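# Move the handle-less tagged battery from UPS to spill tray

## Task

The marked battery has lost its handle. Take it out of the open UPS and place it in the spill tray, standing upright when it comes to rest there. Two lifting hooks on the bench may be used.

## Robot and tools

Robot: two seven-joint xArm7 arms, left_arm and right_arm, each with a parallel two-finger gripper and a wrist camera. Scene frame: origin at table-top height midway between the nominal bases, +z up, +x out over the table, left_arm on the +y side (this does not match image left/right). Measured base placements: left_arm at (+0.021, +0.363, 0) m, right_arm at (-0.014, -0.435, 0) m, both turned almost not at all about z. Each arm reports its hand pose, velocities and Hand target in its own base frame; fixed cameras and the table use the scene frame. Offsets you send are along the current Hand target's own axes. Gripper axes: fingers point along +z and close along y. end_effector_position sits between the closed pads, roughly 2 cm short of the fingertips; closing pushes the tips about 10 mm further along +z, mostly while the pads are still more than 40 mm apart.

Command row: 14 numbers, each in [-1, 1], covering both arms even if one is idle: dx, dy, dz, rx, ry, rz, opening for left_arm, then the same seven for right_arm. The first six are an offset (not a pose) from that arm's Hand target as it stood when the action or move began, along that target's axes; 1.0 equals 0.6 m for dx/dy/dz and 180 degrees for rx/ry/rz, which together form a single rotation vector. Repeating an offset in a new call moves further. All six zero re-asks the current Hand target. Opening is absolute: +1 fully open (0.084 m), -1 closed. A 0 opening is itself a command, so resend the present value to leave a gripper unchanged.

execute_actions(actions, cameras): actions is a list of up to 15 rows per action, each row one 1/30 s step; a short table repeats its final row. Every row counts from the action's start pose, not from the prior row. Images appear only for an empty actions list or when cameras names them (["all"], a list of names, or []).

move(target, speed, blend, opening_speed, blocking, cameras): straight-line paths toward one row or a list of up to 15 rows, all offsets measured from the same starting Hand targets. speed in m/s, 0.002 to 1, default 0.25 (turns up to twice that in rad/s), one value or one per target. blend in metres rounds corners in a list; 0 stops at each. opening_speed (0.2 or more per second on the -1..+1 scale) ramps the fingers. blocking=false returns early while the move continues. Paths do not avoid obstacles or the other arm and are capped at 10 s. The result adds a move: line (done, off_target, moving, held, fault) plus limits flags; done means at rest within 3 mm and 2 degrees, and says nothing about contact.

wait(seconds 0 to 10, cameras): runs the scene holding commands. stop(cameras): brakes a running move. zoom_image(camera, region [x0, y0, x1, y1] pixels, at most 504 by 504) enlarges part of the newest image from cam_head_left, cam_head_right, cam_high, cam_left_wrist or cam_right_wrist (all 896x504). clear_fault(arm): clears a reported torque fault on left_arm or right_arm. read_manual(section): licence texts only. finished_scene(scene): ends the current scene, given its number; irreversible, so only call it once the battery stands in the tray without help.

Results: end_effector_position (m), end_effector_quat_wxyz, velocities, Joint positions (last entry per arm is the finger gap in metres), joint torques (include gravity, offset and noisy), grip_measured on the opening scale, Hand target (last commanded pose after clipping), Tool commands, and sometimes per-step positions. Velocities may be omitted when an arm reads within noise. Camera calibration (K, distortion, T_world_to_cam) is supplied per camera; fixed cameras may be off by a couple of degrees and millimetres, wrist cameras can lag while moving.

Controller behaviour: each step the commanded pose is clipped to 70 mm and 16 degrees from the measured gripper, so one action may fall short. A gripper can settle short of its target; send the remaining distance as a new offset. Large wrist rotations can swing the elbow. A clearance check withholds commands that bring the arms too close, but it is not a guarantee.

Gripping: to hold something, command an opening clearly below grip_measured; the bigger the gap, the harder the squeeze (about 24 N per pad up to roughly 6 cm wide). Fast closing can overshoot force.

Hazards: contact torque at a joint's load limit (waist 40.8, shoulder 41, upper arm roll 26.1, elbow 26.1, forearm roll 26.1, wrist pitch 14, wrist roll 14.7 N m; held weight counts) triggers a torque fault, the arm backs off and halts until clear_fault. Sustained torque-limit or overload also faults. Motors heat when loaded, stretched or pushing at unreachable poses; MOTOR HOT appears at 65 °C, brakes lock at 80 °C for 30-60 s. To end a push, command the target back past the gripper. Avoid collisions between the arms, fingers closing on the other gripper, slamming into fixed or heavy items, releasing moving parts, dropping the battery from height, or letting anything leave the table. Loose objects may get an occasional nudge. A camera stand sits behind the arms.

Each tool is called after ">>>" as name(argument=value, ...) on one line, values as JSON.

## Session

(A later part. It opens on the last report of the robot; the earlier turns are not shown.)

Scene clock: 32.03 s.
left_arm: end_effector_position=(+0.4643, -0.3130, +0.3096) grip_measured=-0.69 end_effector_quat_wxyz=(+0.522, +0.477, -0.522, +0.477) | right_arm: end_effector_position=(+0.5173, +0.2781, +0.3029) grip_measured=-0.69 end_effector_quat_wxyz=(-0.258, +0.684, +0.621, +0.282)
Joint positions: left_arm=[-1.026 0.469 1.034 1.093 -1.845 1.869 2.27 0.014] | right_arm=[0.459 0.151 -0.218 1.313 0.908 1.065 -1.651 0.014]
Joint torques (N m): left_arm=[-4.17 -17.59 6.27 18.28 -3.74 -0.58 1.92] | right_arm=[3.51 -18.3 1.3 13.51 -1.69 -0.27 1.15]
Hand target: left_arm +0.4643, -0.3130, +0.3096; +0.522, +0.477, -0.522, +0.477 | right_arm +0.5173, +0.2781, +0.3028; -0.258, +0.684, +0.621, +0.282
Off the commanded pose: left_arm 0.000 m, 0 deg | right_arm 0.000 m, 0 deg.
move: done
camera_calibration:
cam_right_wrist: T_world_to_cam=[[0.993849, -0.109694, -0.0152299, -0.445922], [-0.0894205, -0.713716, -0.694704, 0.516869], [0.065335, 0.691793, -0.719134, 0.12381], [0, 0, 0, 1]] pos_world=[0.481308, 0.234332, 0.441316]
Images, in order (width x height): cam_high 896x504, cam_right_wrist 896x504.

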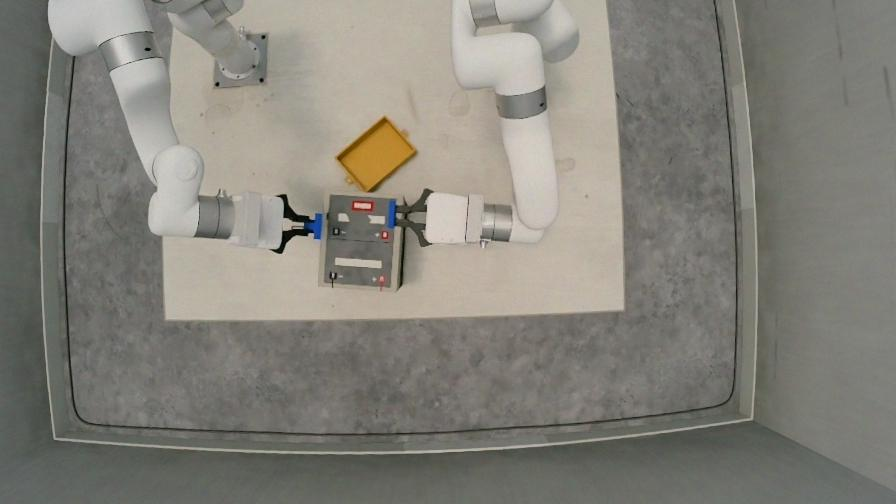

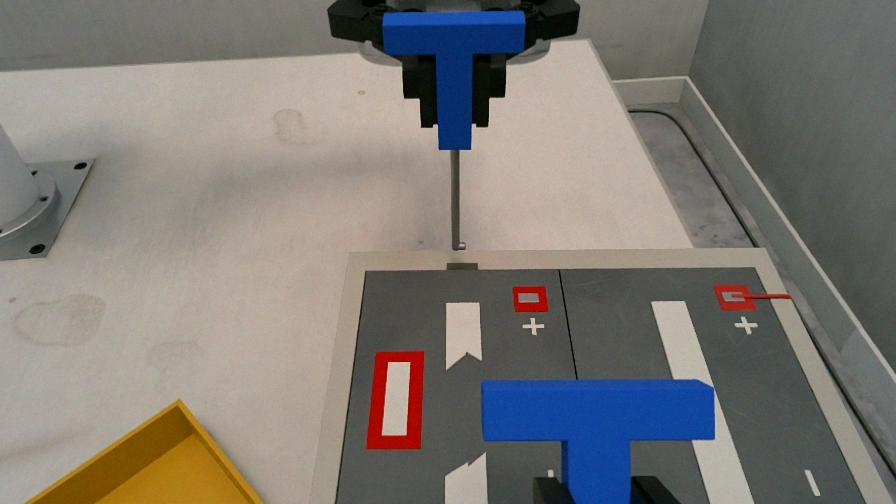

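>>> move(target=[-0.0133,-0.0017,0,0,0,0,-1,0,0,0,0,0,0,-1], speed=0.1, cameras=["cam_right_wrist"])

>>> zoom_image(camera="cam_right_wrist", region=[420, 210, 500, 290])

Scene clock: 33.40 s.
left_arm: end_effector_position=(+0.4653, -0.3131, +0.3017) grip_measured=-0.69 end_effector_quat_wxyz=(+0.522, +0.477, -0.522, +0.477) | right_arm: end_effector_position=(+0.5173, +0.2781, +0.3028) grip_measured=-0.69 end_effector_quat_wxyz=(-0.258, +0.684, +0.621, +0.282)
Joint positions: left_arm=[-1.013 0.49 1.023 1.094 -1.854 1.88 2.283 0.014] | right_arm=[0.459 0.151 -0.218 1.313 0.908 1.065 -1.651 0.014]
Joint torques (N m): left_arm=[4.46 -17.88 6.34 18.21 -3.8 3.21 2.04] | right_arm=[3.55 -18.46 1.65 13.41 -1.68 -0.26 1.2]
Hand target: left_arm +0.4653, -0.3131, +0.3017; +0.522, +0.477, -0.522, +0.477 | right_arm +0.5173, +0.2781, +0.3028; -0.258, +0.684, +0.621, +0.282
Off the commanded pose: left_arm 0.000 m, 0 deg | right_arm 0.000 m, 0 deg.
move: done
camera_calibration:
cam_right_wrist: T_world_to_cam=[[0.993856, -0.109618, -0.0152912, -0.445905], [-0.0894133, -0.713772, -0.694647, 0.516925], [0.0652312, 0.691747, -0.719188, 0.123826], [0, 0, 0, 1]] pos_world=[0.481308, 0.234432, 0.441316]
Images, in order (width x height): cam_right_wrist 896x504.

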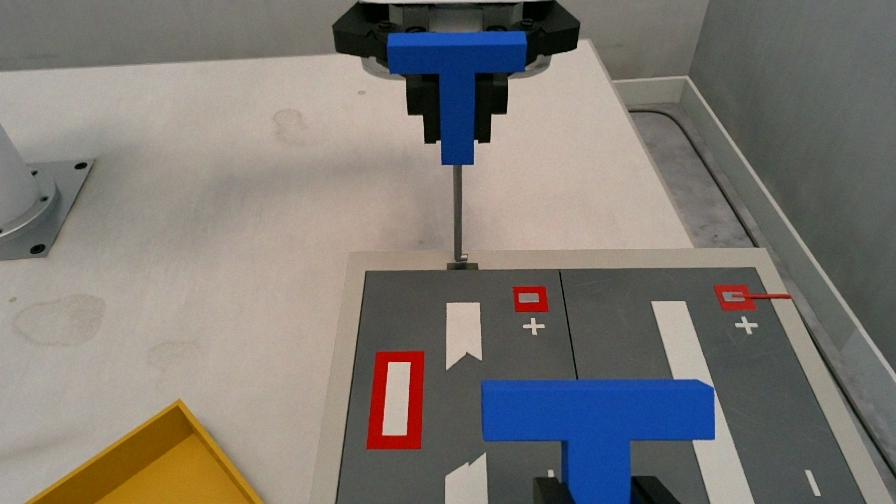

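Scaled by 6.300 from the camera's 896x504 image, which has a finer 1280x720 frame.

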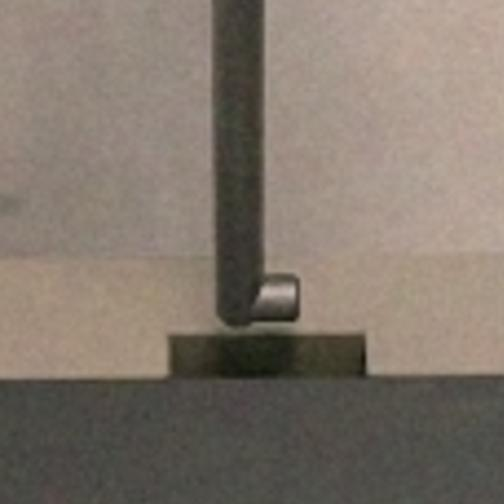

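>>> move(target=[-0.02,-0.0012,0,0,0,0,-1,0,0,0,0,0,0,-1], speed=0.05, cameras=["cam_right_wrist"])

>>> zoom_image(camera="cam_right_wrist", region=[420, 210, 500, 290])

Scene clock: 34.43 s.
left_arm: end_effector_position=(+0.4660, -0.3132, +0.2897) grip_measured=-0.69 end_effector_quat_wxyz=(+0.522, +0.477, -0.522, +0.477) | right_arm: end_effector_position=(+0.5173, +0.2781, +0.3028) grip_measured=-0.69 end_effector_quat_wxyz=(-0.258, +0.684, +0.621, +0.282)
Joint positions: left_arm=[-0.996 0.519 1.007 1.093 -1.866 1.895 2.304 0.014] | right_arm=[0.459 0.151 -0.218 1.313 0.908 1.065 -1.651 0.014]
Joint torques (N m): left_arm=[4.43 -18.64 7.13 14.07 -3.8 3.09 1.91] | right_arm=[3.2 -18.32 1.67 13.4 -1.54 -0.37 1.22]
Hand target: left_arm +0.4660, -0.3132, +0.2897; +0.522, +0.477, -0.522, +0.477 | right_arm +0.5173, +0.2781, +0.3028; -0.258, +0.684, +0.621, +0.282
Off the commanded pose: left_arm 0.000 m, 0 deg | right_arm 0.000 m, 0 deg.
move: done
camera_calibration:
cam_right_wrist: T_world_to_cam=[[0.993856, -0.109618, -0.0152912, -0.445905], [-0.0894133, -0.713772, -0.694647, 0.516925], [0.0652312, 0.691747, -0.719188, 0.123826], [0, 0, 0, 1]] pos_world=[0.481308, 0.234432, 0.441316]
Images, in order (width x height): cam_right_wrist 896x504.

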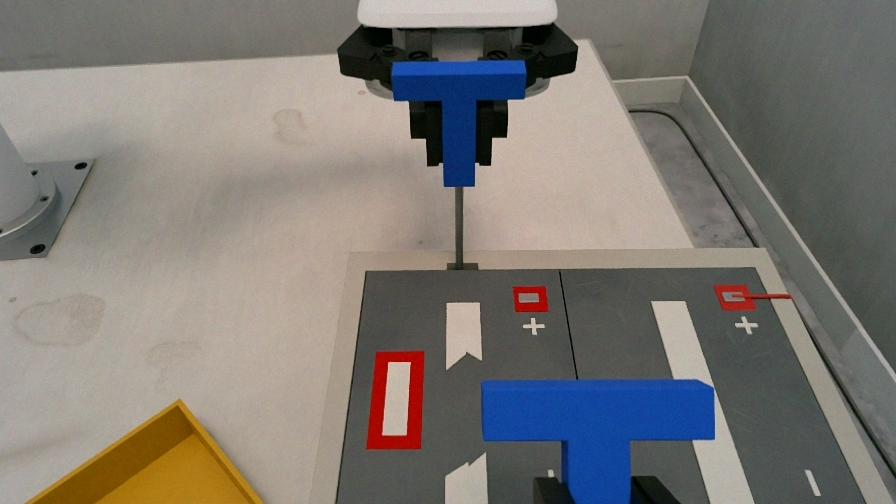

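Scaled by 6.300 from the camera's 896x504 image, which has a finer 1280x720 frame.

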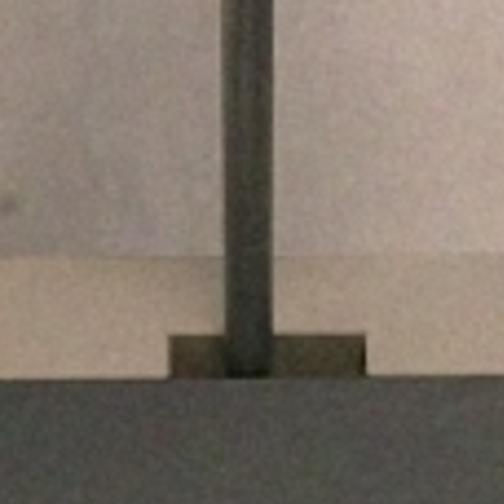

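>>> move(target=[-0.085,0,0,0,0,0,-1,0,0,0,0,0,0,-1], speed=0.06, cameras=["cam_right_wrist"])

>>> zoom_image(camera="cam_right_wrist", region=[360, 140, 560, 300])

Scene clock: 35.80 s.
left_arm: end_effector_position=(+0.4660, -0.3132, +0.2387) grip_measured=-0.69 end_effector_quat_wxyz=(+0.522, +0.477, -0.522, +0.477) | right_arm: end_effector_position=(+0.5173, +0.2781, +0.3028) grip_measured=-0.69 end_effector_quat_wxyz=(-0.258, +0.684, +0.621, +0.282)
Joint positions: left_arm=[-0.937 0.636 0.944 1.09 -1.911 1.948 2.391 0.014] | right_arm=[0.459 0.151 -0.218 1.313 0.908 1.065 -1.651 0.014]
Joint torques (N m): left_arm=[4.49 -3.04 4.19 6.75 0.24 -2.76 2.08] | right_arm=[3.29 -18.43 1.49 13.62 -1.55 -0.28 1.24]
Motor temperatures (°C): left_arm=[28 34 34 39 32 31 33] | right_arm=[32 33 35 37 32 40 33]
Hand target: left_arm +0.4660, -0.3132, +0.2387; +0.522, +0.477, -0.522, +0.477 | right_arm +0.5173, +0.2781, +0.3028; -0.258, +0.684, +0.621, +0.282
Off the commanded pose: left_arm 0.000 m, 0 deg | right_arm 0.000 m, 0 deg.
move: done
camera_calibration:
cam_right_wrist: T_world_to_cam=[[0.993856, -0.109618, -0.0152912, -0.445905], [-0.0894133, -0.713772, -0.694647, 0.516925], [0.0652312, 0.691747, -0.719188, 0.123826], [0, 0, 0, 1]] pos_world=[0.481308, 0.234432, 0.441316]
Images, in order (width x height): cam_right_wrist 896x504.

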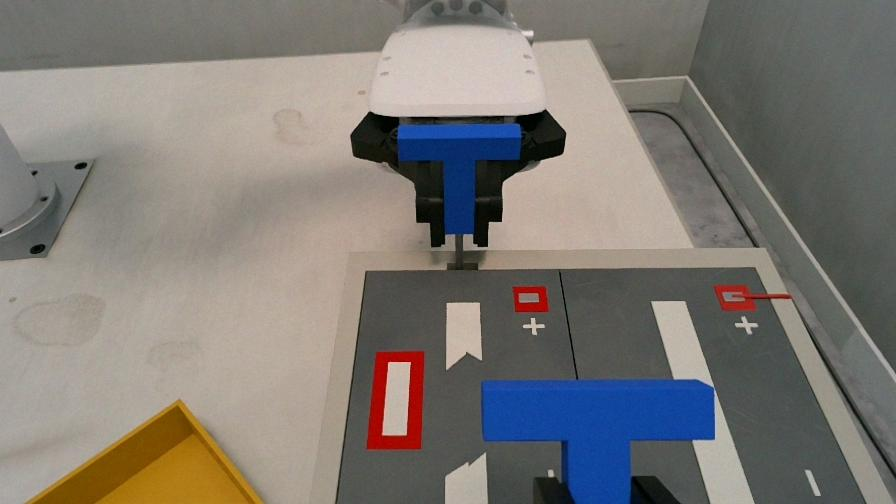

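Scaled by 2.520 from the camera's 896x504 image, which has a finer 1280x720 frame.

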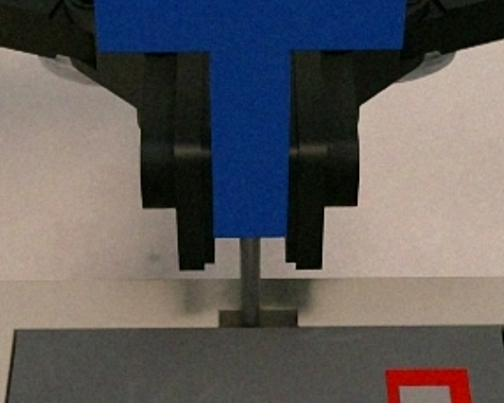

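>>> move(target=[[0,0,0,0,0,0,0.0,0,0,0,0,0,0,-1],[0,0,-0.15,0,0,0,0.0,0,0,0,0,0,0,-1],[0.25,0,-0.15,0,0,0,0.0,0,0,0,0,0,0,-1],[0.202,0,0.028,-0.385,-0.385,0.385,0.0,0,0,0,0,0,0,-1]], speed=[0.1,0.2,0.4,0.4], blend=[0,0.01,0.03,0], opening_speed=1.5, cameras=["cam_right_wrist","cam_left_wrist","cam_high"])

>>> zoom_image(camera="cam_right_wrist", region=[360, 140, 560, 300])

Scene clock: 41.63 s.
left_arm: end_effector_position=(+0.4646, -0.3299, +0.3598) grip_measured=-0.01 end_effector_quat_wxyz=(+0.000, +0.045, +0.999, +0.000) | right_arm: end_effector_position=(+0.5173, +0.2781, +0.3028) grip_measured=-0.69 end_effector_quat_wxyz=(-0.258, +0.684, +0.621, +0.282)
Joint positions: left_arm=[-1.381 0.768 1.462 2.025 -0.794 1.822 3.023 0.044] | right_arm=[0.459 0.151 -0.218 1.313 0.908 1.065 -1.651 0.014]
Joint torques (N m): left_arm=[-4.13 -32.61 16.26 8.24 2.31 -3.5 2] | right_arm=[3.56 -18.45 1.32 13.42 -1.34 -0.21 1.18]
Hand target: left_arm +0.4646, -0.3299, +0.3599; +0.000, +0.045, +0.999, +0.000 | right_arm +0.5173, +0.2781, +0.3028; -0.258, +0.684, +0.621, +0.282
Off the commanded pose: left_arm 0.000 m, 0 deg | right_arm 0.000 m, 0 deg.
move: done
camera_calibration:
cam_left_wrist: T_world_to_cam=[[0.0905858, 0.995466, 0.0290142, 0.308444], [0.995824, -0.0908745, 0.00878947, -0.431273], [0.0113863, 0.0280968, -0.99954, 0.495699], [0, 0, 0, 1]] pos_world=[0.395887, -0.360165, 0.490312]
cam_right_wrist: T_world_to_cam=[[0.993856, -0.109618, -0.0152912, -0.445905], [-0.0894133, -0.713772, -0.694647, 0.516925], [0.0652312, 0.691747, -0.719188, 0.123826], [0, 0, 0, 1]] pos_world=[0.481308, 0.234432, 0.441316]
Images, in order (width x height): cam_high 896x504, cam_left_wrist 896x504, cam_right_wrist 896x504.

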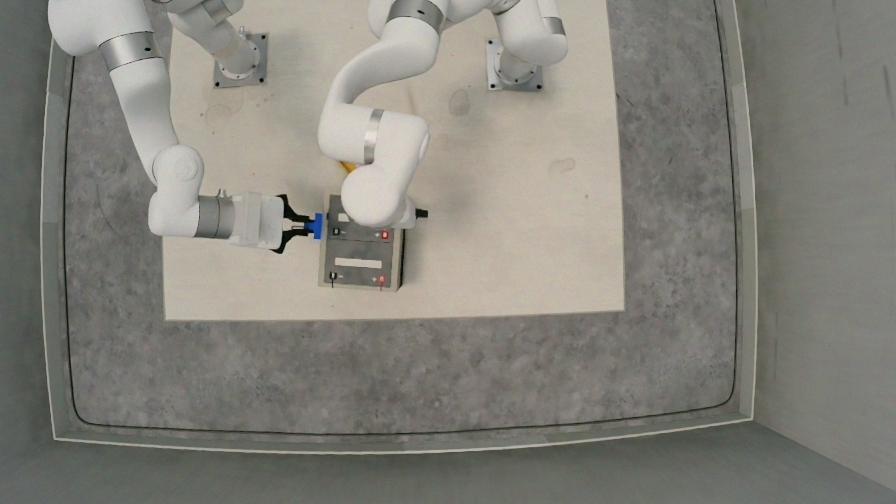

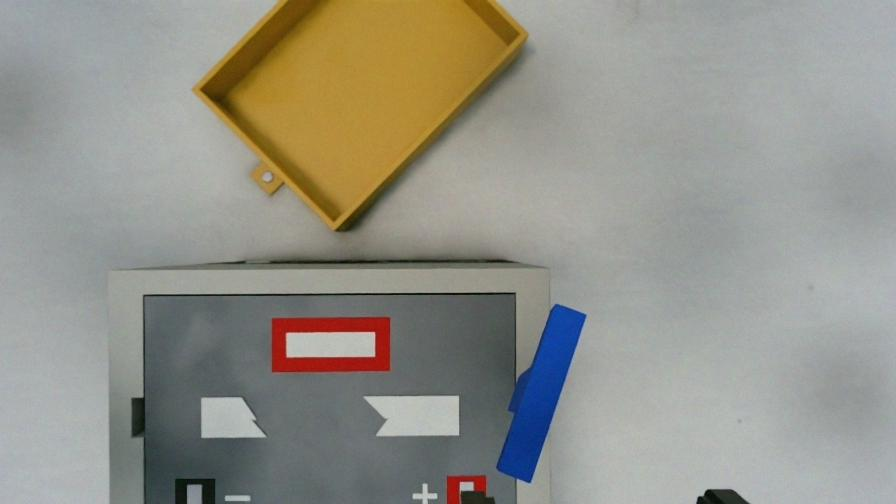

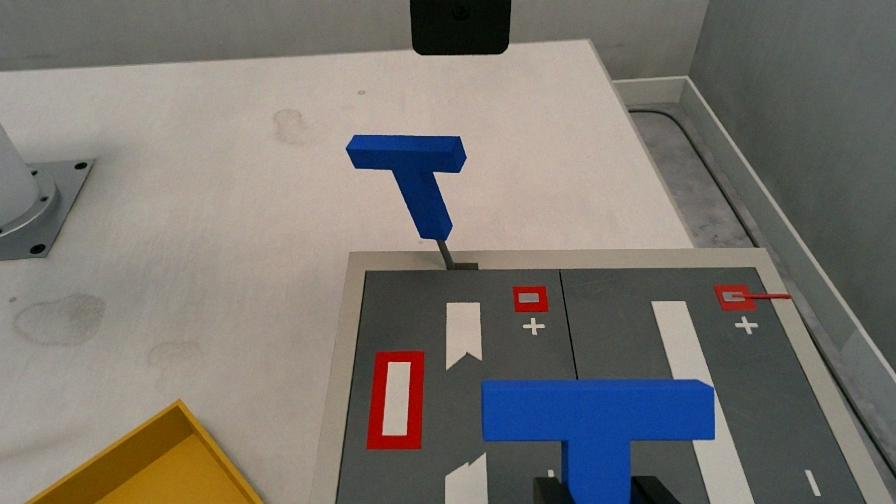

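Scaled by 2.520 from the camera's 896x504 image, which has a finer 1280x720 frame.

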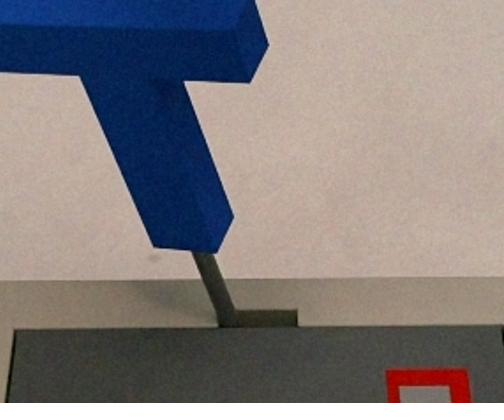

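>>> move(target=[[0.0517,-0.005,0.063,-0.019,-0.076,0.0964,0,0,0,0,0,0,0,-1],[0.0275,-0.0025,0.1597,-0.019,-0.076,0.0964,0,0,0,0,0,0,0,-1],[0.0275,-0.0025,0.1597,-0.019,-0.076,0.0964,-1,0,0,0,0,0,0,-1]], speed=0.15, opening_speed=1.5, cameras=["cam_right_wrist","cam_left_wrist"])

Scene clock: 45.63 s.
left_arm: end_effector_position=(+0.4480, -0.3300, +0.2640) grip_measured=-0.78 end_effector_quat_wxyz=(+0.120, +0.194, +0.973, +0.024) | right_arm: end_effector_position=(+0.5173, +0.2781, +0.3028) grip_measured=-0.69 end_effector_quat_wxyz=(-0.258, +0.684, +0.621, +0.282)
Joint positions: left_arm=[-1.91 0.826 1.646 1.356 -0.794 1.238 3.398 0.01] | right_arm=[0.459 0.151 -0.218 1.313 0.908 1.065 -1.651 0.014]
Joint torques (N m): left_arm=[4.51 -13.23 20.25 10.15 -0.66 -3.62 1.77] | right_arm=[3.72 -18.43 1.42 13.52 -1.47 -0.28 1.19]
Hand target: left_arm +0.4480, -0.3299, +0.2641; +0.120, +0.194, +0.973, +0.024 | right_arm +0.5173, +0.2781, +0.3028; -0.258, +0.684, +0.621, +0.282
Off the commanded pose: left_arm 0.000 m, 0 deg | right_arm 0.000 m, 0 deg.
move: done
camera_calibration:
cam_left_wrist: T_world_to_cam=[[0.366204, 0.922503, 0.121995, 0.140669], [0.893058, -0.385253, 0.232436, -0.52402], [0.261422, 0.0238294, -0.96493, 0.277565], [0, 0, 0, 1]] pos_world=[0.343905, -0.338262, 0.372472]
cam_right_wrist: T_world_to_cam=[[0.993856, -0.109618, -0.0152912, -0.445905], [-0.0894133, -0.713772, -0.694647, 0.516925], [0.0652312, 0.691747, -0.719188, 0.123826], [0, 0, 0, 1]] pos_world=[0.481308, 0.234432, 0.441316]
Images, in order (width x height): cam_left_wrist 896x504, cam_right_wrist 896x504.

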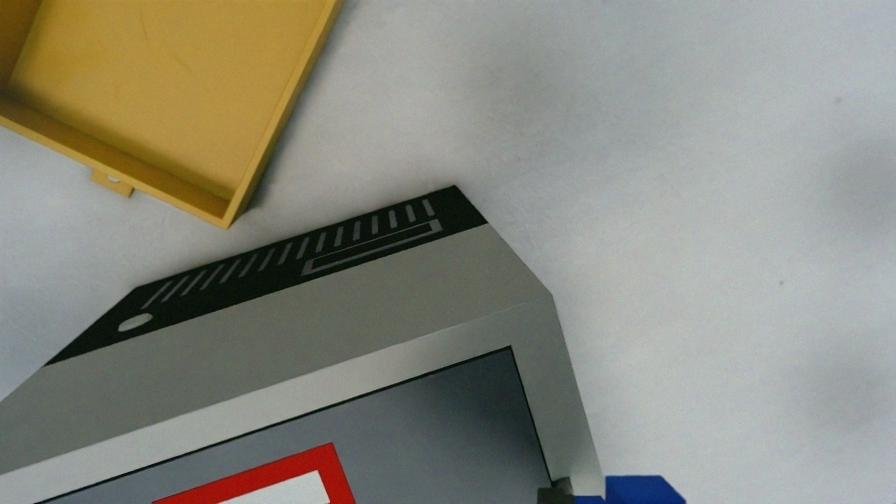

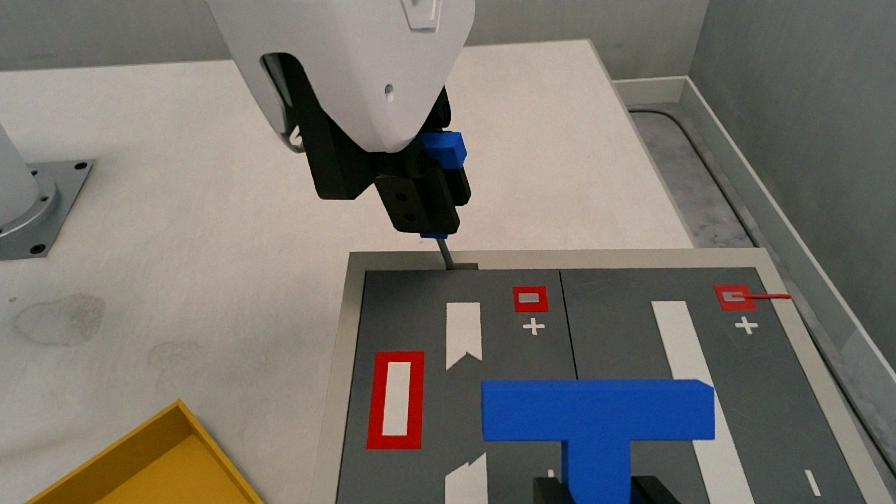

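>>> move(target=[-0.025,0.0103,0,0.019,0.076,-0.0964,-1,0,0,0,0,0,0,-1], speed=0.08, cameras=["cam_right_wrist","cam_left_wrist"])

>>> zoom_image(camera="cam_right_wrist", region=[360, 140, 560, 300])

Scene clock: 49.80 s.
left_arm: end_effector_position=(+0.4637, -0.3300, +0.2680) grip_measured=-0.78 end_effector_quat_wxyz=(+0.000, +0.045, +0.999, +0.000) | right_arm: end_effector_position=(+0.5173, +0.2781, +0.3028) grip_measured=-0.69 end_effector_quat_wxyz=(-0.258, +0.684, +0.621, +0.282)
Joint positions: left_arm=[-1.547 0.824 1.471 1.697 -0.819 1.584 3.096 0.01] | right_arm=[0.459 0.151 -0.218 1.313 0.908 1.065 -1.651 0.014]
Joint torques (N m): left_arm=[4.66 -20.4 14.98 15.19 -2.41 0.01 -2.06] | right_arm=[3.51 -18.89 1.48 13.62 -1.34 -0.22 1.09]
Hand target: left_arm +0.4637, -0.3300, +0.2680; +0.000, +0.045, +0.999, +0.000 | right_arm +0.5173, +0.2781, +0.3028; -0.258, +0.684, +0.621, +0.282
Off the commanded pose: left_arm 0.000 m, 0 deg | right_arm 0.000 m, 0 deg.
move: done
camera_calibration:
cam_left_wrist: T_world_to_cam=[[0.0906849, 0.995457, 0.0290152, 0.311249], [0.995815, -0.0909736, 0.00878839, -0.42961], [0.0113881, 0.0280968, -0.99954, 0.403853], [0, 0, 0, 1]] pos_world=[0.394987, -0.360265, 0.398412]
cam_right_wrist: T_world_to_cam=[[0.993856, -0.109618, -0.0152912, -0.445905], [-0.0894133, -0.713772, -0.694647, 0.516925], [0.0652312, 0.691747, -0.719188, 0.123826], [0, 0, 0, 1]] pos_world=[0.481308, 0.234432, 0.441316]
Images, in order (width x height): cam_left_wrist 896x504, cam_right_wrist 896x504.

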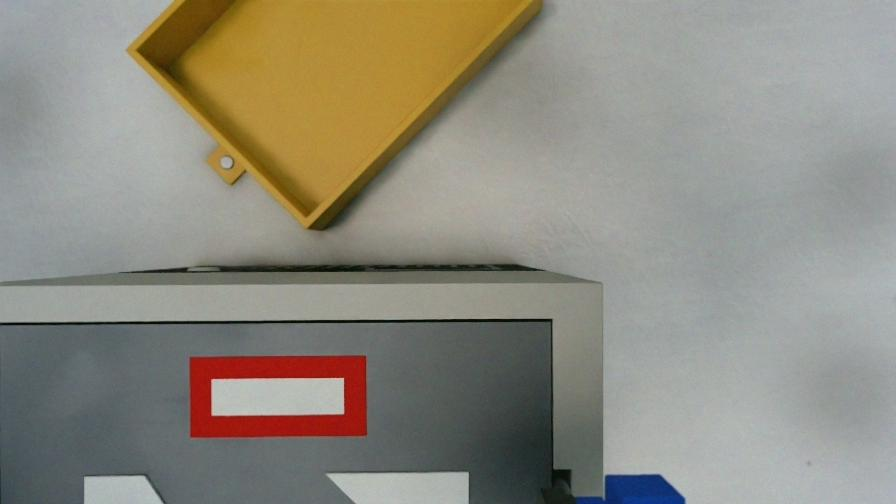

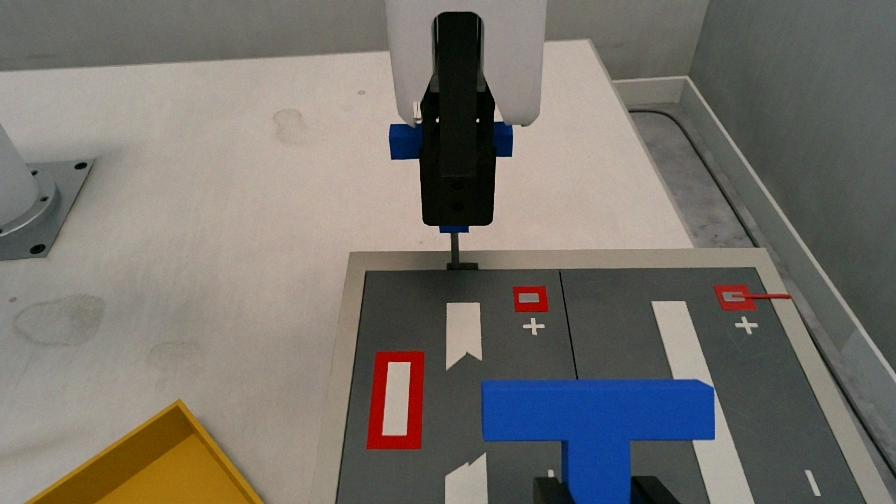

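Scaled by 2.520 from the camera's 896x504 image, which has a finer 1280x720 frame.

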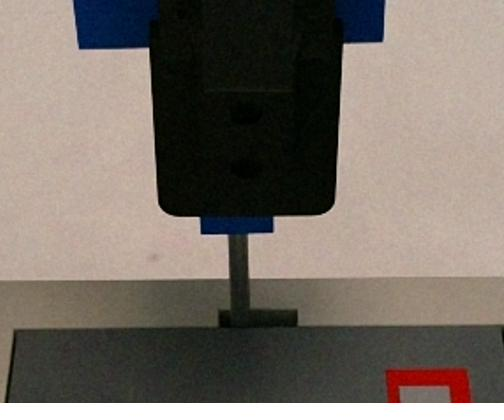

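>>> move(target=[[-0.0063,0.0006,0,0,0,0,-1,0,0,0,0,0,0,-1],[-0.004,-0.002,0,0,0,0.5,-1,0,0,0,0,0,0,-1]], speed=0.2, cameras=["cam_right_wrist","cam_high"])

>>> zoom_image(camera="cam_right_wrist", region=[360, 140, 560, 300])

Scene clock: 55.20 s.
left_arm: end_effector_position=(+0.4660, -0.3314, +0.2680) grip_measured=-0.78 end_effector_quat_wxyz=(+0.000, +0.738, +0.675, +0.000) | right_arm: end_effector_position=(+0.5173, +0.2781, +0.3028) grip_measured=-0.69 end_effector_quat_wxyz=(-0.258, +0.684, +0.621, +0.282)
Joint positions: left_arm=[-1.473 0.633 1.22 1.688 -0.593 1.463 4.546 0.01] | right_arm=[0.459 0.151 -0.218 1.313 0.908 1.065 -1.651 0.014]
Joint torques (N m): left_arm=[2.98 -30.37 8.6 13.45 1.62 -3.25 1.94] | right_arm=[3.53 -18.42 1.23 13.66 -1.23 -0.35 1.19]
Hand target: left_arm +0.4660, -0.3314, +0.2680; +0.000, +0.738, +0.675, +0.000 | right_arm +0.5173, +0.2781, +0.3028; -0.258, +0.684, +0.621, +0.282
Off the commanded pose: left_arm 0.000 m, 0 deg | right_arm 0.000 m, 0 deg.
move: done
camera_calibration:
cam_right_wrist: T_world_to_cam=[[0.993856, -0.109618, -0.0152912, -0.445905], [-0.0894133, -0.713772, -0.694647, 0.516925], [0.0652312, 0.691747, -0.719188, 0.123826], [0, 0, 0, 1]] pos_world=[0.481308, 0.234432, 0.441316]
Images, in order (width x height): cam_high 896x504, cam_right_wrist 896x504.

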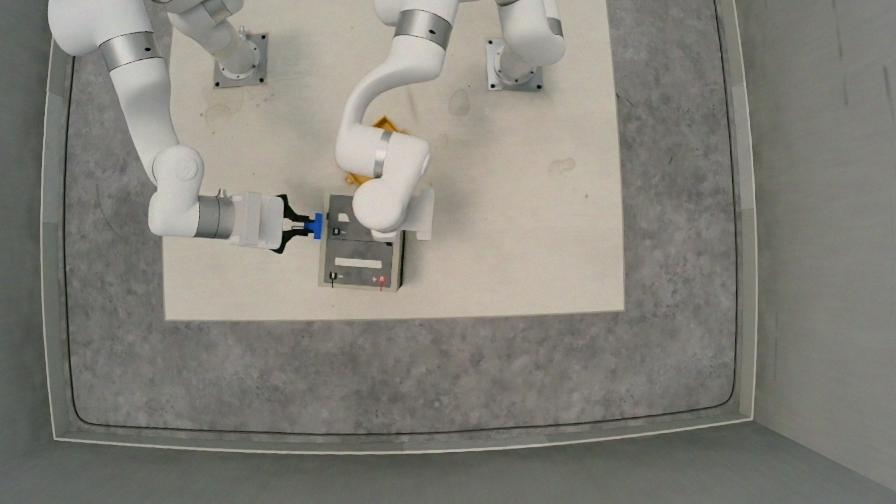

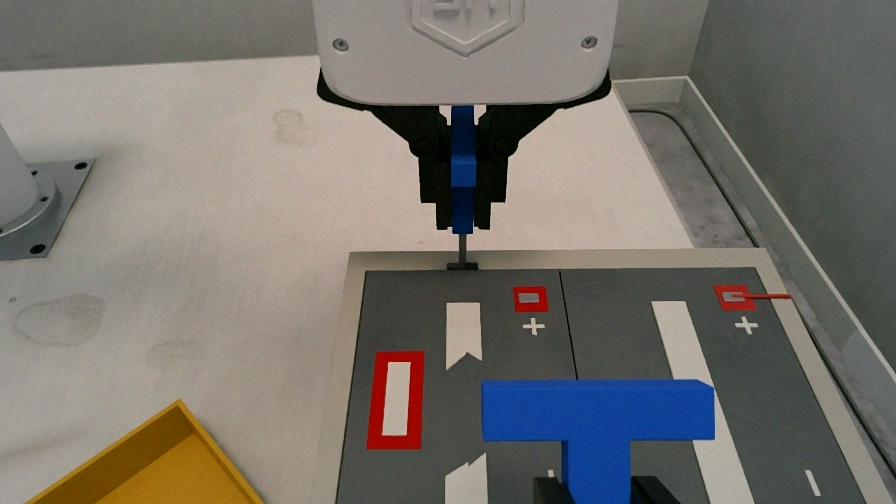

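Scaled by 2.520 from the camera's 896x504 image, which has a finer 1280x720 frame.

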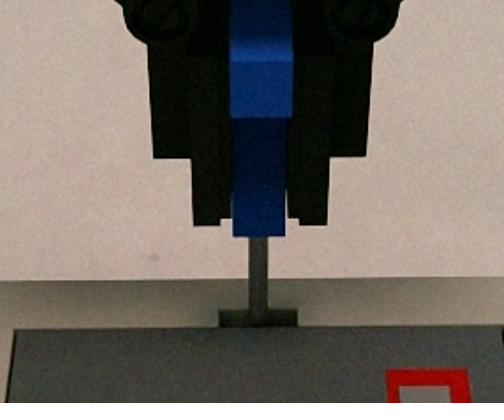

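>>> move(target=[0,0,-0.01,0,0,0,-1,0,0,0,0,0,0,-1], speed=0.03, cameras=["cam_right_wrist"])

>>> zoom_image(camera="cam_right_wrist", region=[360, 140, 560, 300])

Scene clock: 56.13 s.
left_arm: end_effector_position=(+0.4660, -0.3314, +0.2740) grip_measured=-0.78 end_effector_quat_wxyz=(+0.000, +0.738, +0.675, +0.000) | right_arm: end_effector_position=(+0.5173, +0.2781, +0.3028) grip_measured=-0.69 end_effector_quat_wxyz=(-0.258, +0.684, +0.621, +0.282)
Joint positions: left_arm=[-1.468 0.63 1.221 1.704 -0.59 1.478 4.543 0.01] | right_arm=[0.459 0.151 -0.218 1.313 0.908 1.065 -1.651 0.014]
Joint torques (N m): left_arm=[3.42 -30.87 14.33 20.06 1.97 -0.12 -1.97] | right_arm=[3.7 -18.52 0.96 13.37 -1.42 -0.2 1.13]
Hand target: left_arm +0.4660, -0.3314, +0.2740; +0.000, +0.738, +0.675, +0.000 | right_arm +0.5173, +0.2781, +0.3028; -0.258, +0.684, +0.621, +0.282
Off the commanded pose: left_arm 0.000 m, 0 deg | right_arm 0.000 m, 0 deg.
move: done
camera_calibration:
cam_right_wrist: T_world_to_cam=[[0.993856, -0.109618, -0.0152912, -0.445905], [-0.0894133, -0.713772, -0.694647, 0.516925], [0.0652312, 0.691747, -0.719188, 0.123826], [0, 0, 0, 1]] pos_world=[0.481308, 0.234432, 0.441316]
Images, in order (width x height): cam_right_wrist 896x504.

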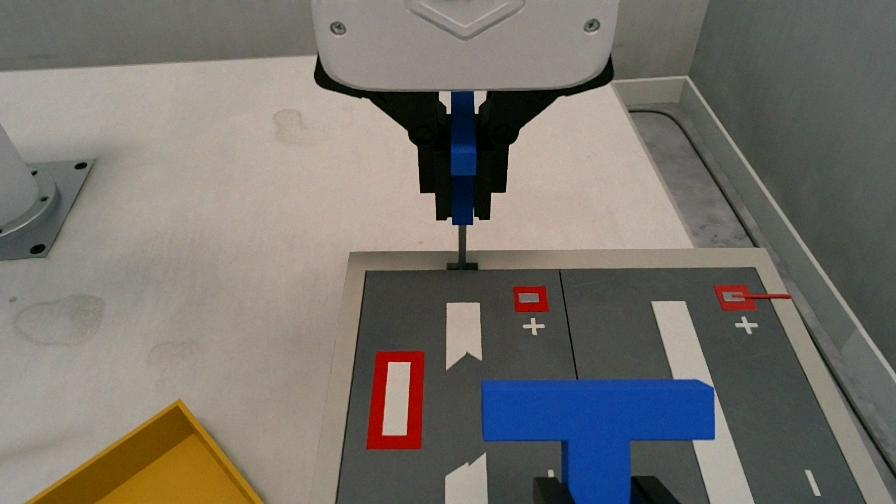

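Scaled by 2.520 from the camera's 896x504 image, which has a finer 1280x720 frame.

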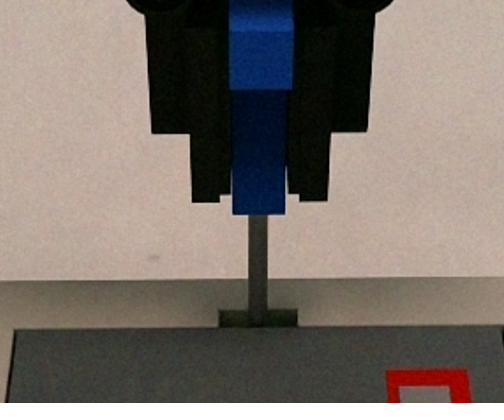

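>>> move(target=[0,0,-0.0133,0,0,0,-1,0,0,0,0,0,0,-1], speed=0.03, cameras=["cam_right_wrist"])

>>> zoom_image(camera="cam_right_wrist", region=[360, 140, 560, 300])

Scene clock: 57.03 s.
left_arm: end_effector_position=(+0.4659, -0.3315, +0.2819) grip_measured=-0.78 end_effector_quat_wxyz=(+0.000, +0.738, +0.675, +0.000) | right_arm: end_effector_position=(+0.5173, +0.2781, +0.3028) grip_measured=-0.69 end_effector_quat_wxyz=(-0.258, +0.684, +0.621, +0.282)
Joint positions: left_arm=[-1.46 0.627 1.221 1.727 -0.586 1.499 4.538 0.01] | right_arm=[0.459 0.151 -0.218 1.313 0.908 1.065 -1.651 0.014]
Joint torques (N m): left_arm=[4.57 -39.18 22.04 26.42 2.85 -0.87 -1.98] | right_arm=[3.09 -18.42 1.24 13.59 -1.48 -0.45 1.31]
Hand target: left_arm +0.4660, -0.3314, +0.2820; +0.000, +0.738, +0.675, +0.000 | right_arm +0.5173, +0.2781, +0.3028; -0.258, +0.684, +0.621, +0.282
Off the commanded pose: left_arm 0.000 m, 0 deg | right_arm 0.000 m, 0 deg.
move: done
camera_calibration:
cam_right_wrist: T_world_to_cam=[[0.993856, -0.109618, -0.0152912, -0.445905], [-0.0894133, -0.713772, -0.694647, 0.516925], [0.0652312, 0.691747, -0.719188, 0.123826], [0, 0, 0, 1]] pos_world=[0.481308, 0.234432, 0.441316]
Images, in order (width x height): cam_right_wrist 896x504.

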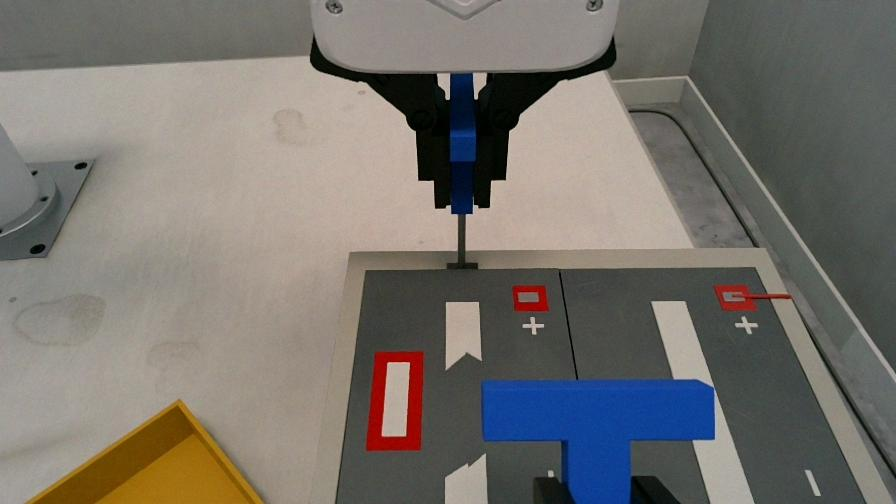

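Scaled by 2.520 from the camera's 896x504 image, which has a finer 1280x720 frame.

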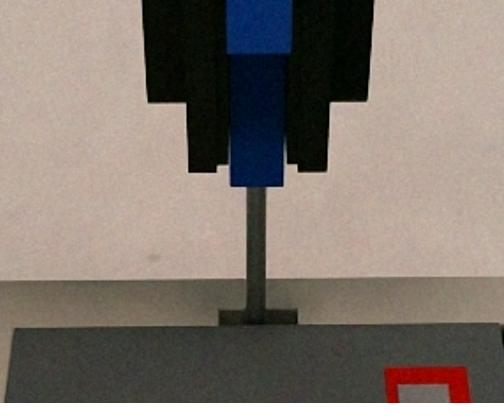

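>>> move(target=[0,0,0.01,0,0,0,-1,0.03,0.059,0.03,0.1954,-0.1954,-0.472,-1], speed=0.4, cameras=["cam_right_wrist","cam_high"])

Scene clock: 61.03 s.
left_arm: end_effector_position=(+0.4660, -0.3314, +0.2760) grip_measured=-0.78 end_effector_quat_wxyz=(+0.000, +0.738, +0.675, +0.000) | right_arm: end_effector_position=(+0.5549, +0.3001, +0.3026) grip_measured=-0.69 end_effector_quat_wxyz=(-0.001, +0.047, +0.999, +0.000)
Joint positions: left_arm=[-1.466 0.629 1.22 1.71 -0.588 1.483 4.542 0.01] | right_arm=[0.583 0.627 -0.16 2.201 0.094 1.582 -2.593 0.014]
Joint torques (N m): left_arm=[-5.32 -19.98 8.87 13.13 -2.97 -3.77 1.91] | right_arm=[3.57 -44.1 -5.01 9.88 -2.04 -3.26 -1.13]
Hand target: left_arm +0.4660, -0.3314, +0.2760; +0.000, +0.738, +0.675, +0.000 | right_arm +0.5549, +0.3001, +0.3028; -0.001, +0.047, +0.999, +0.000
Off the commanded pose: left_arm 0.000 m, 0 deg | right_arm 0.000 m, 0 deg.
move: done
camera_calibration:
cam_right_wrist: T_world_to_cam=[[0.114028, 0.993477, 0.000171625, -0.328445], [0.993376, -0.114019, 0.0142957, -0.459584], [0.0142221, -0.00145963, -0.999898, 0.427295], [0, 0, 0, 1]] pos_world=[0.487914, 0.274525, 0.433878]
Images, in order (width x height): cam_high 896x504, cam_right_wrist 896x504.

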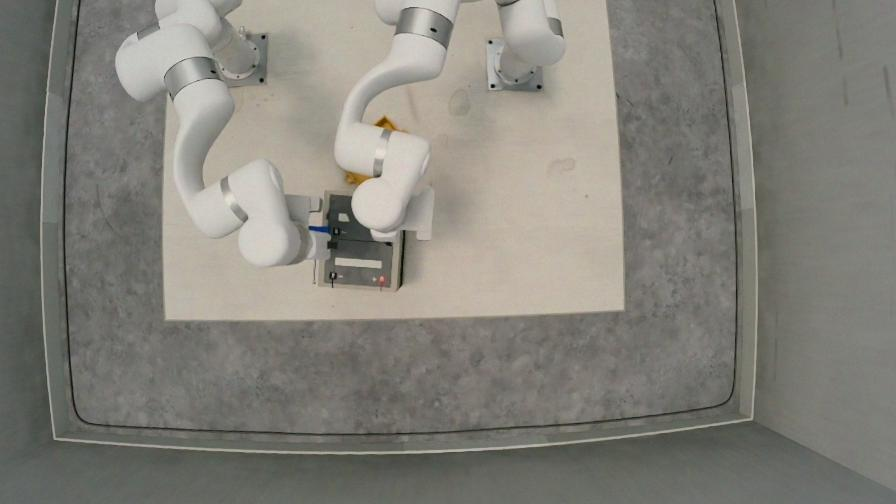

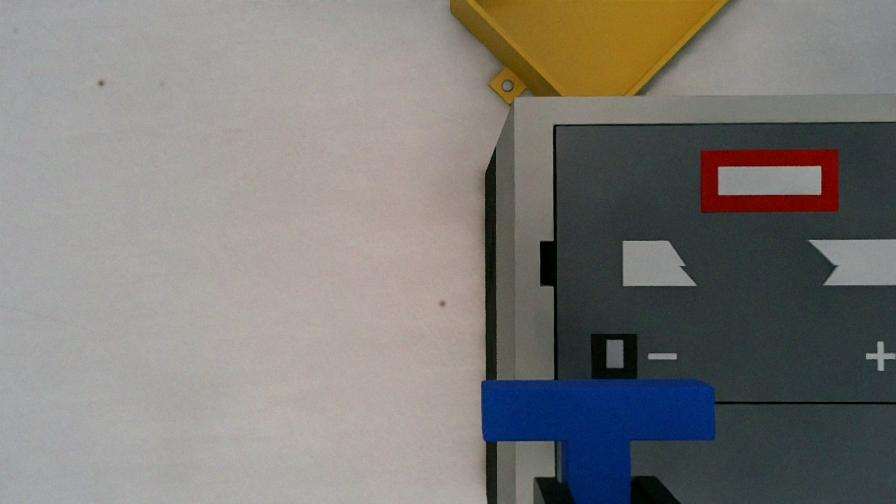

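>>> move(target=[[0,0,0,0,0,0,-1,0.09,-0.092,-0.045,-0.387,0.383,0.387,-1],[0,0,0,0,0,0,-1,0.097,-0.021,-0.012,-0.387,0.383,0.387,-1]], speed=[0.4,0.15], blend=[0.01,0], cameras=["cam_high","cam_head_left","cam_head_right"])

>>> zoom_image(camera="cam_head_left", region=[510, 200, 610, 290])

>>> zoom_image(camera="cam_head_right", region=[510, 200, 610, 290])

>>> zoom_image(camera="cam_high", region=[290, 180, 370, 260])

Scene clock: 65.13 s.
left_arm: end_effector_position=(+0.4660, -0.3314, +0.2760) grip_measured=-0.78 end_effector_quat_wxyz=(+0.000, +0.738, +0.675, +0.000) | right_arm: end_effector_position=(+0.4958, +0.2930, +0.3101) grip_measured=-0.69 end_effector_quat_wxyz=(-0.473, +0.526, +0.473, +0.525)
Joint positions: left_arm=[-1.466 0.629 1.22 1.71 -0.588 1.483 4.542 0.01] | right_arm=[0.124 0.221 -0.008 1.037 1.723 1.411 -2.336 0.014]
Joint torques (N m): left_arm=[-5.45 -20.02 8.99 13.13 -2.93 -3.8 1.9] | right_arm=[3.7 -18.31 3.02 12.23 3.68 0.33 -1.34]
Hand target: left_arm +0.4660, -0.3314, +0.2760; +0.000, +0.738, +0.675, +0.000 | right_arm +0.4958, +0.2931, +0.3101; -0.473, +0.526, +0.473, +0.525
Off the commanded pose: left_arm 0.000 m, 0 deg | right_arm 0.000 m, 0 deg.
move: done
Images, in order (width x height): cam_head_left 896x504, cam_head_right 896x504, cam_high 896x504.

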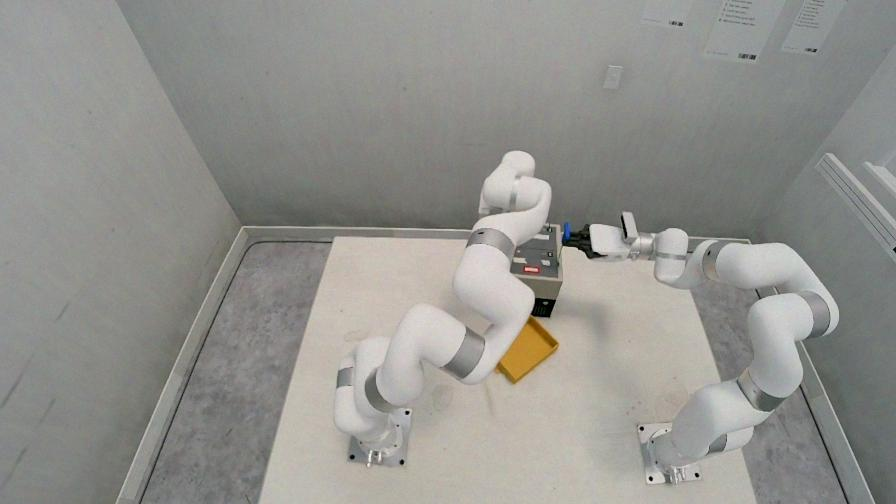

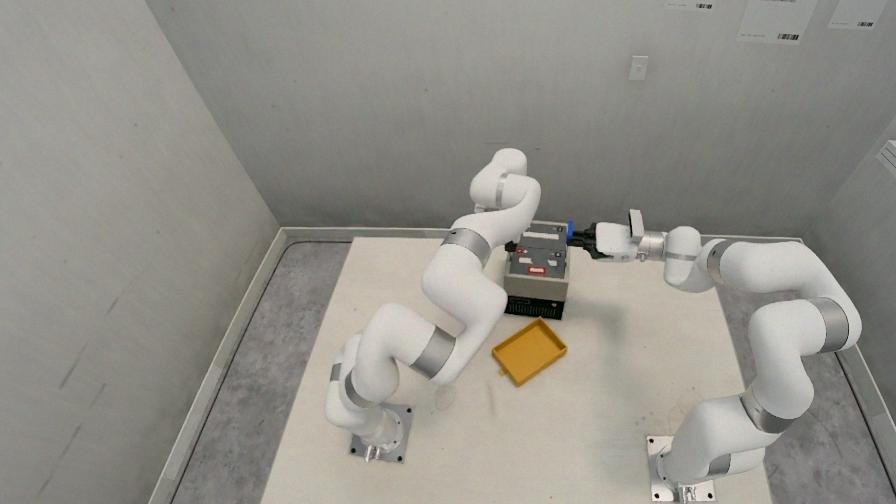

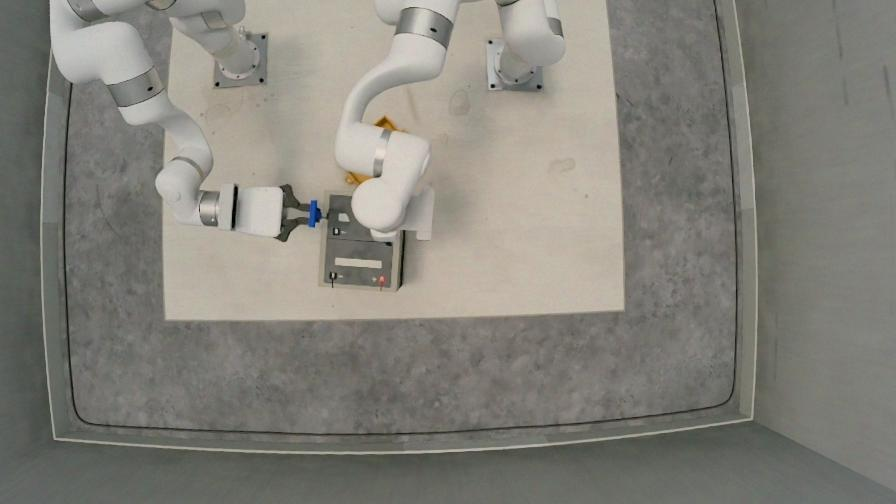

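Scaled by 5.040 from the camera's 896x504 image, which has a finer 1280x720 frame.

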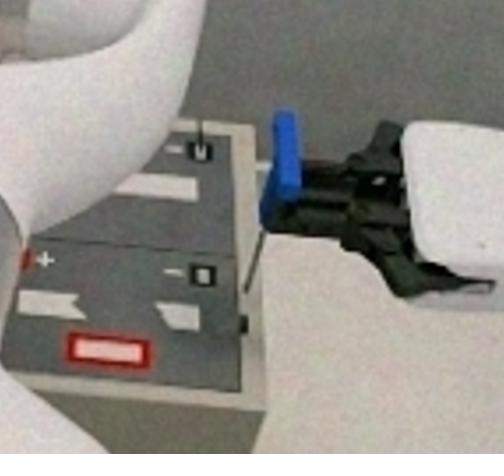

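Scaled by 5.040 from the camera's 896x504 image, which has a finer 1280x720 frame.

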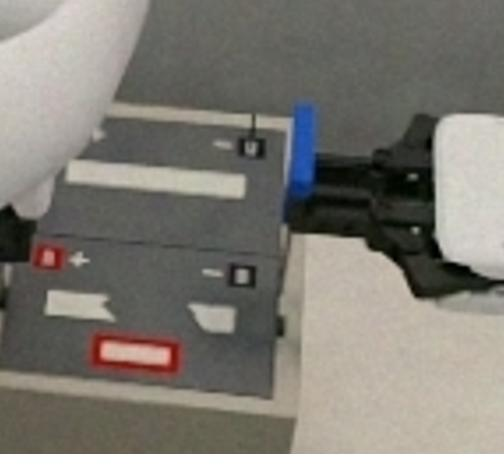

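Scaled by 6.300 from the camera's 896x504 image, which has a finer 1280x720 frame.

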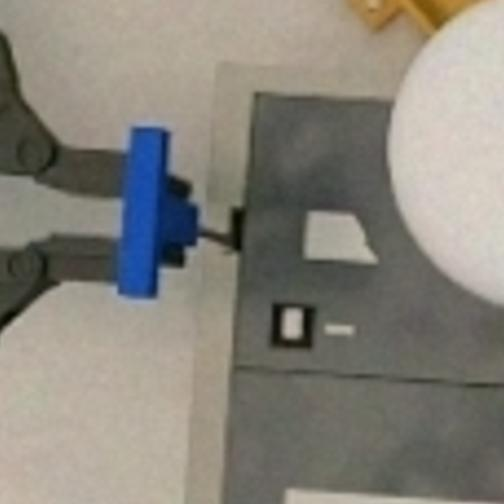

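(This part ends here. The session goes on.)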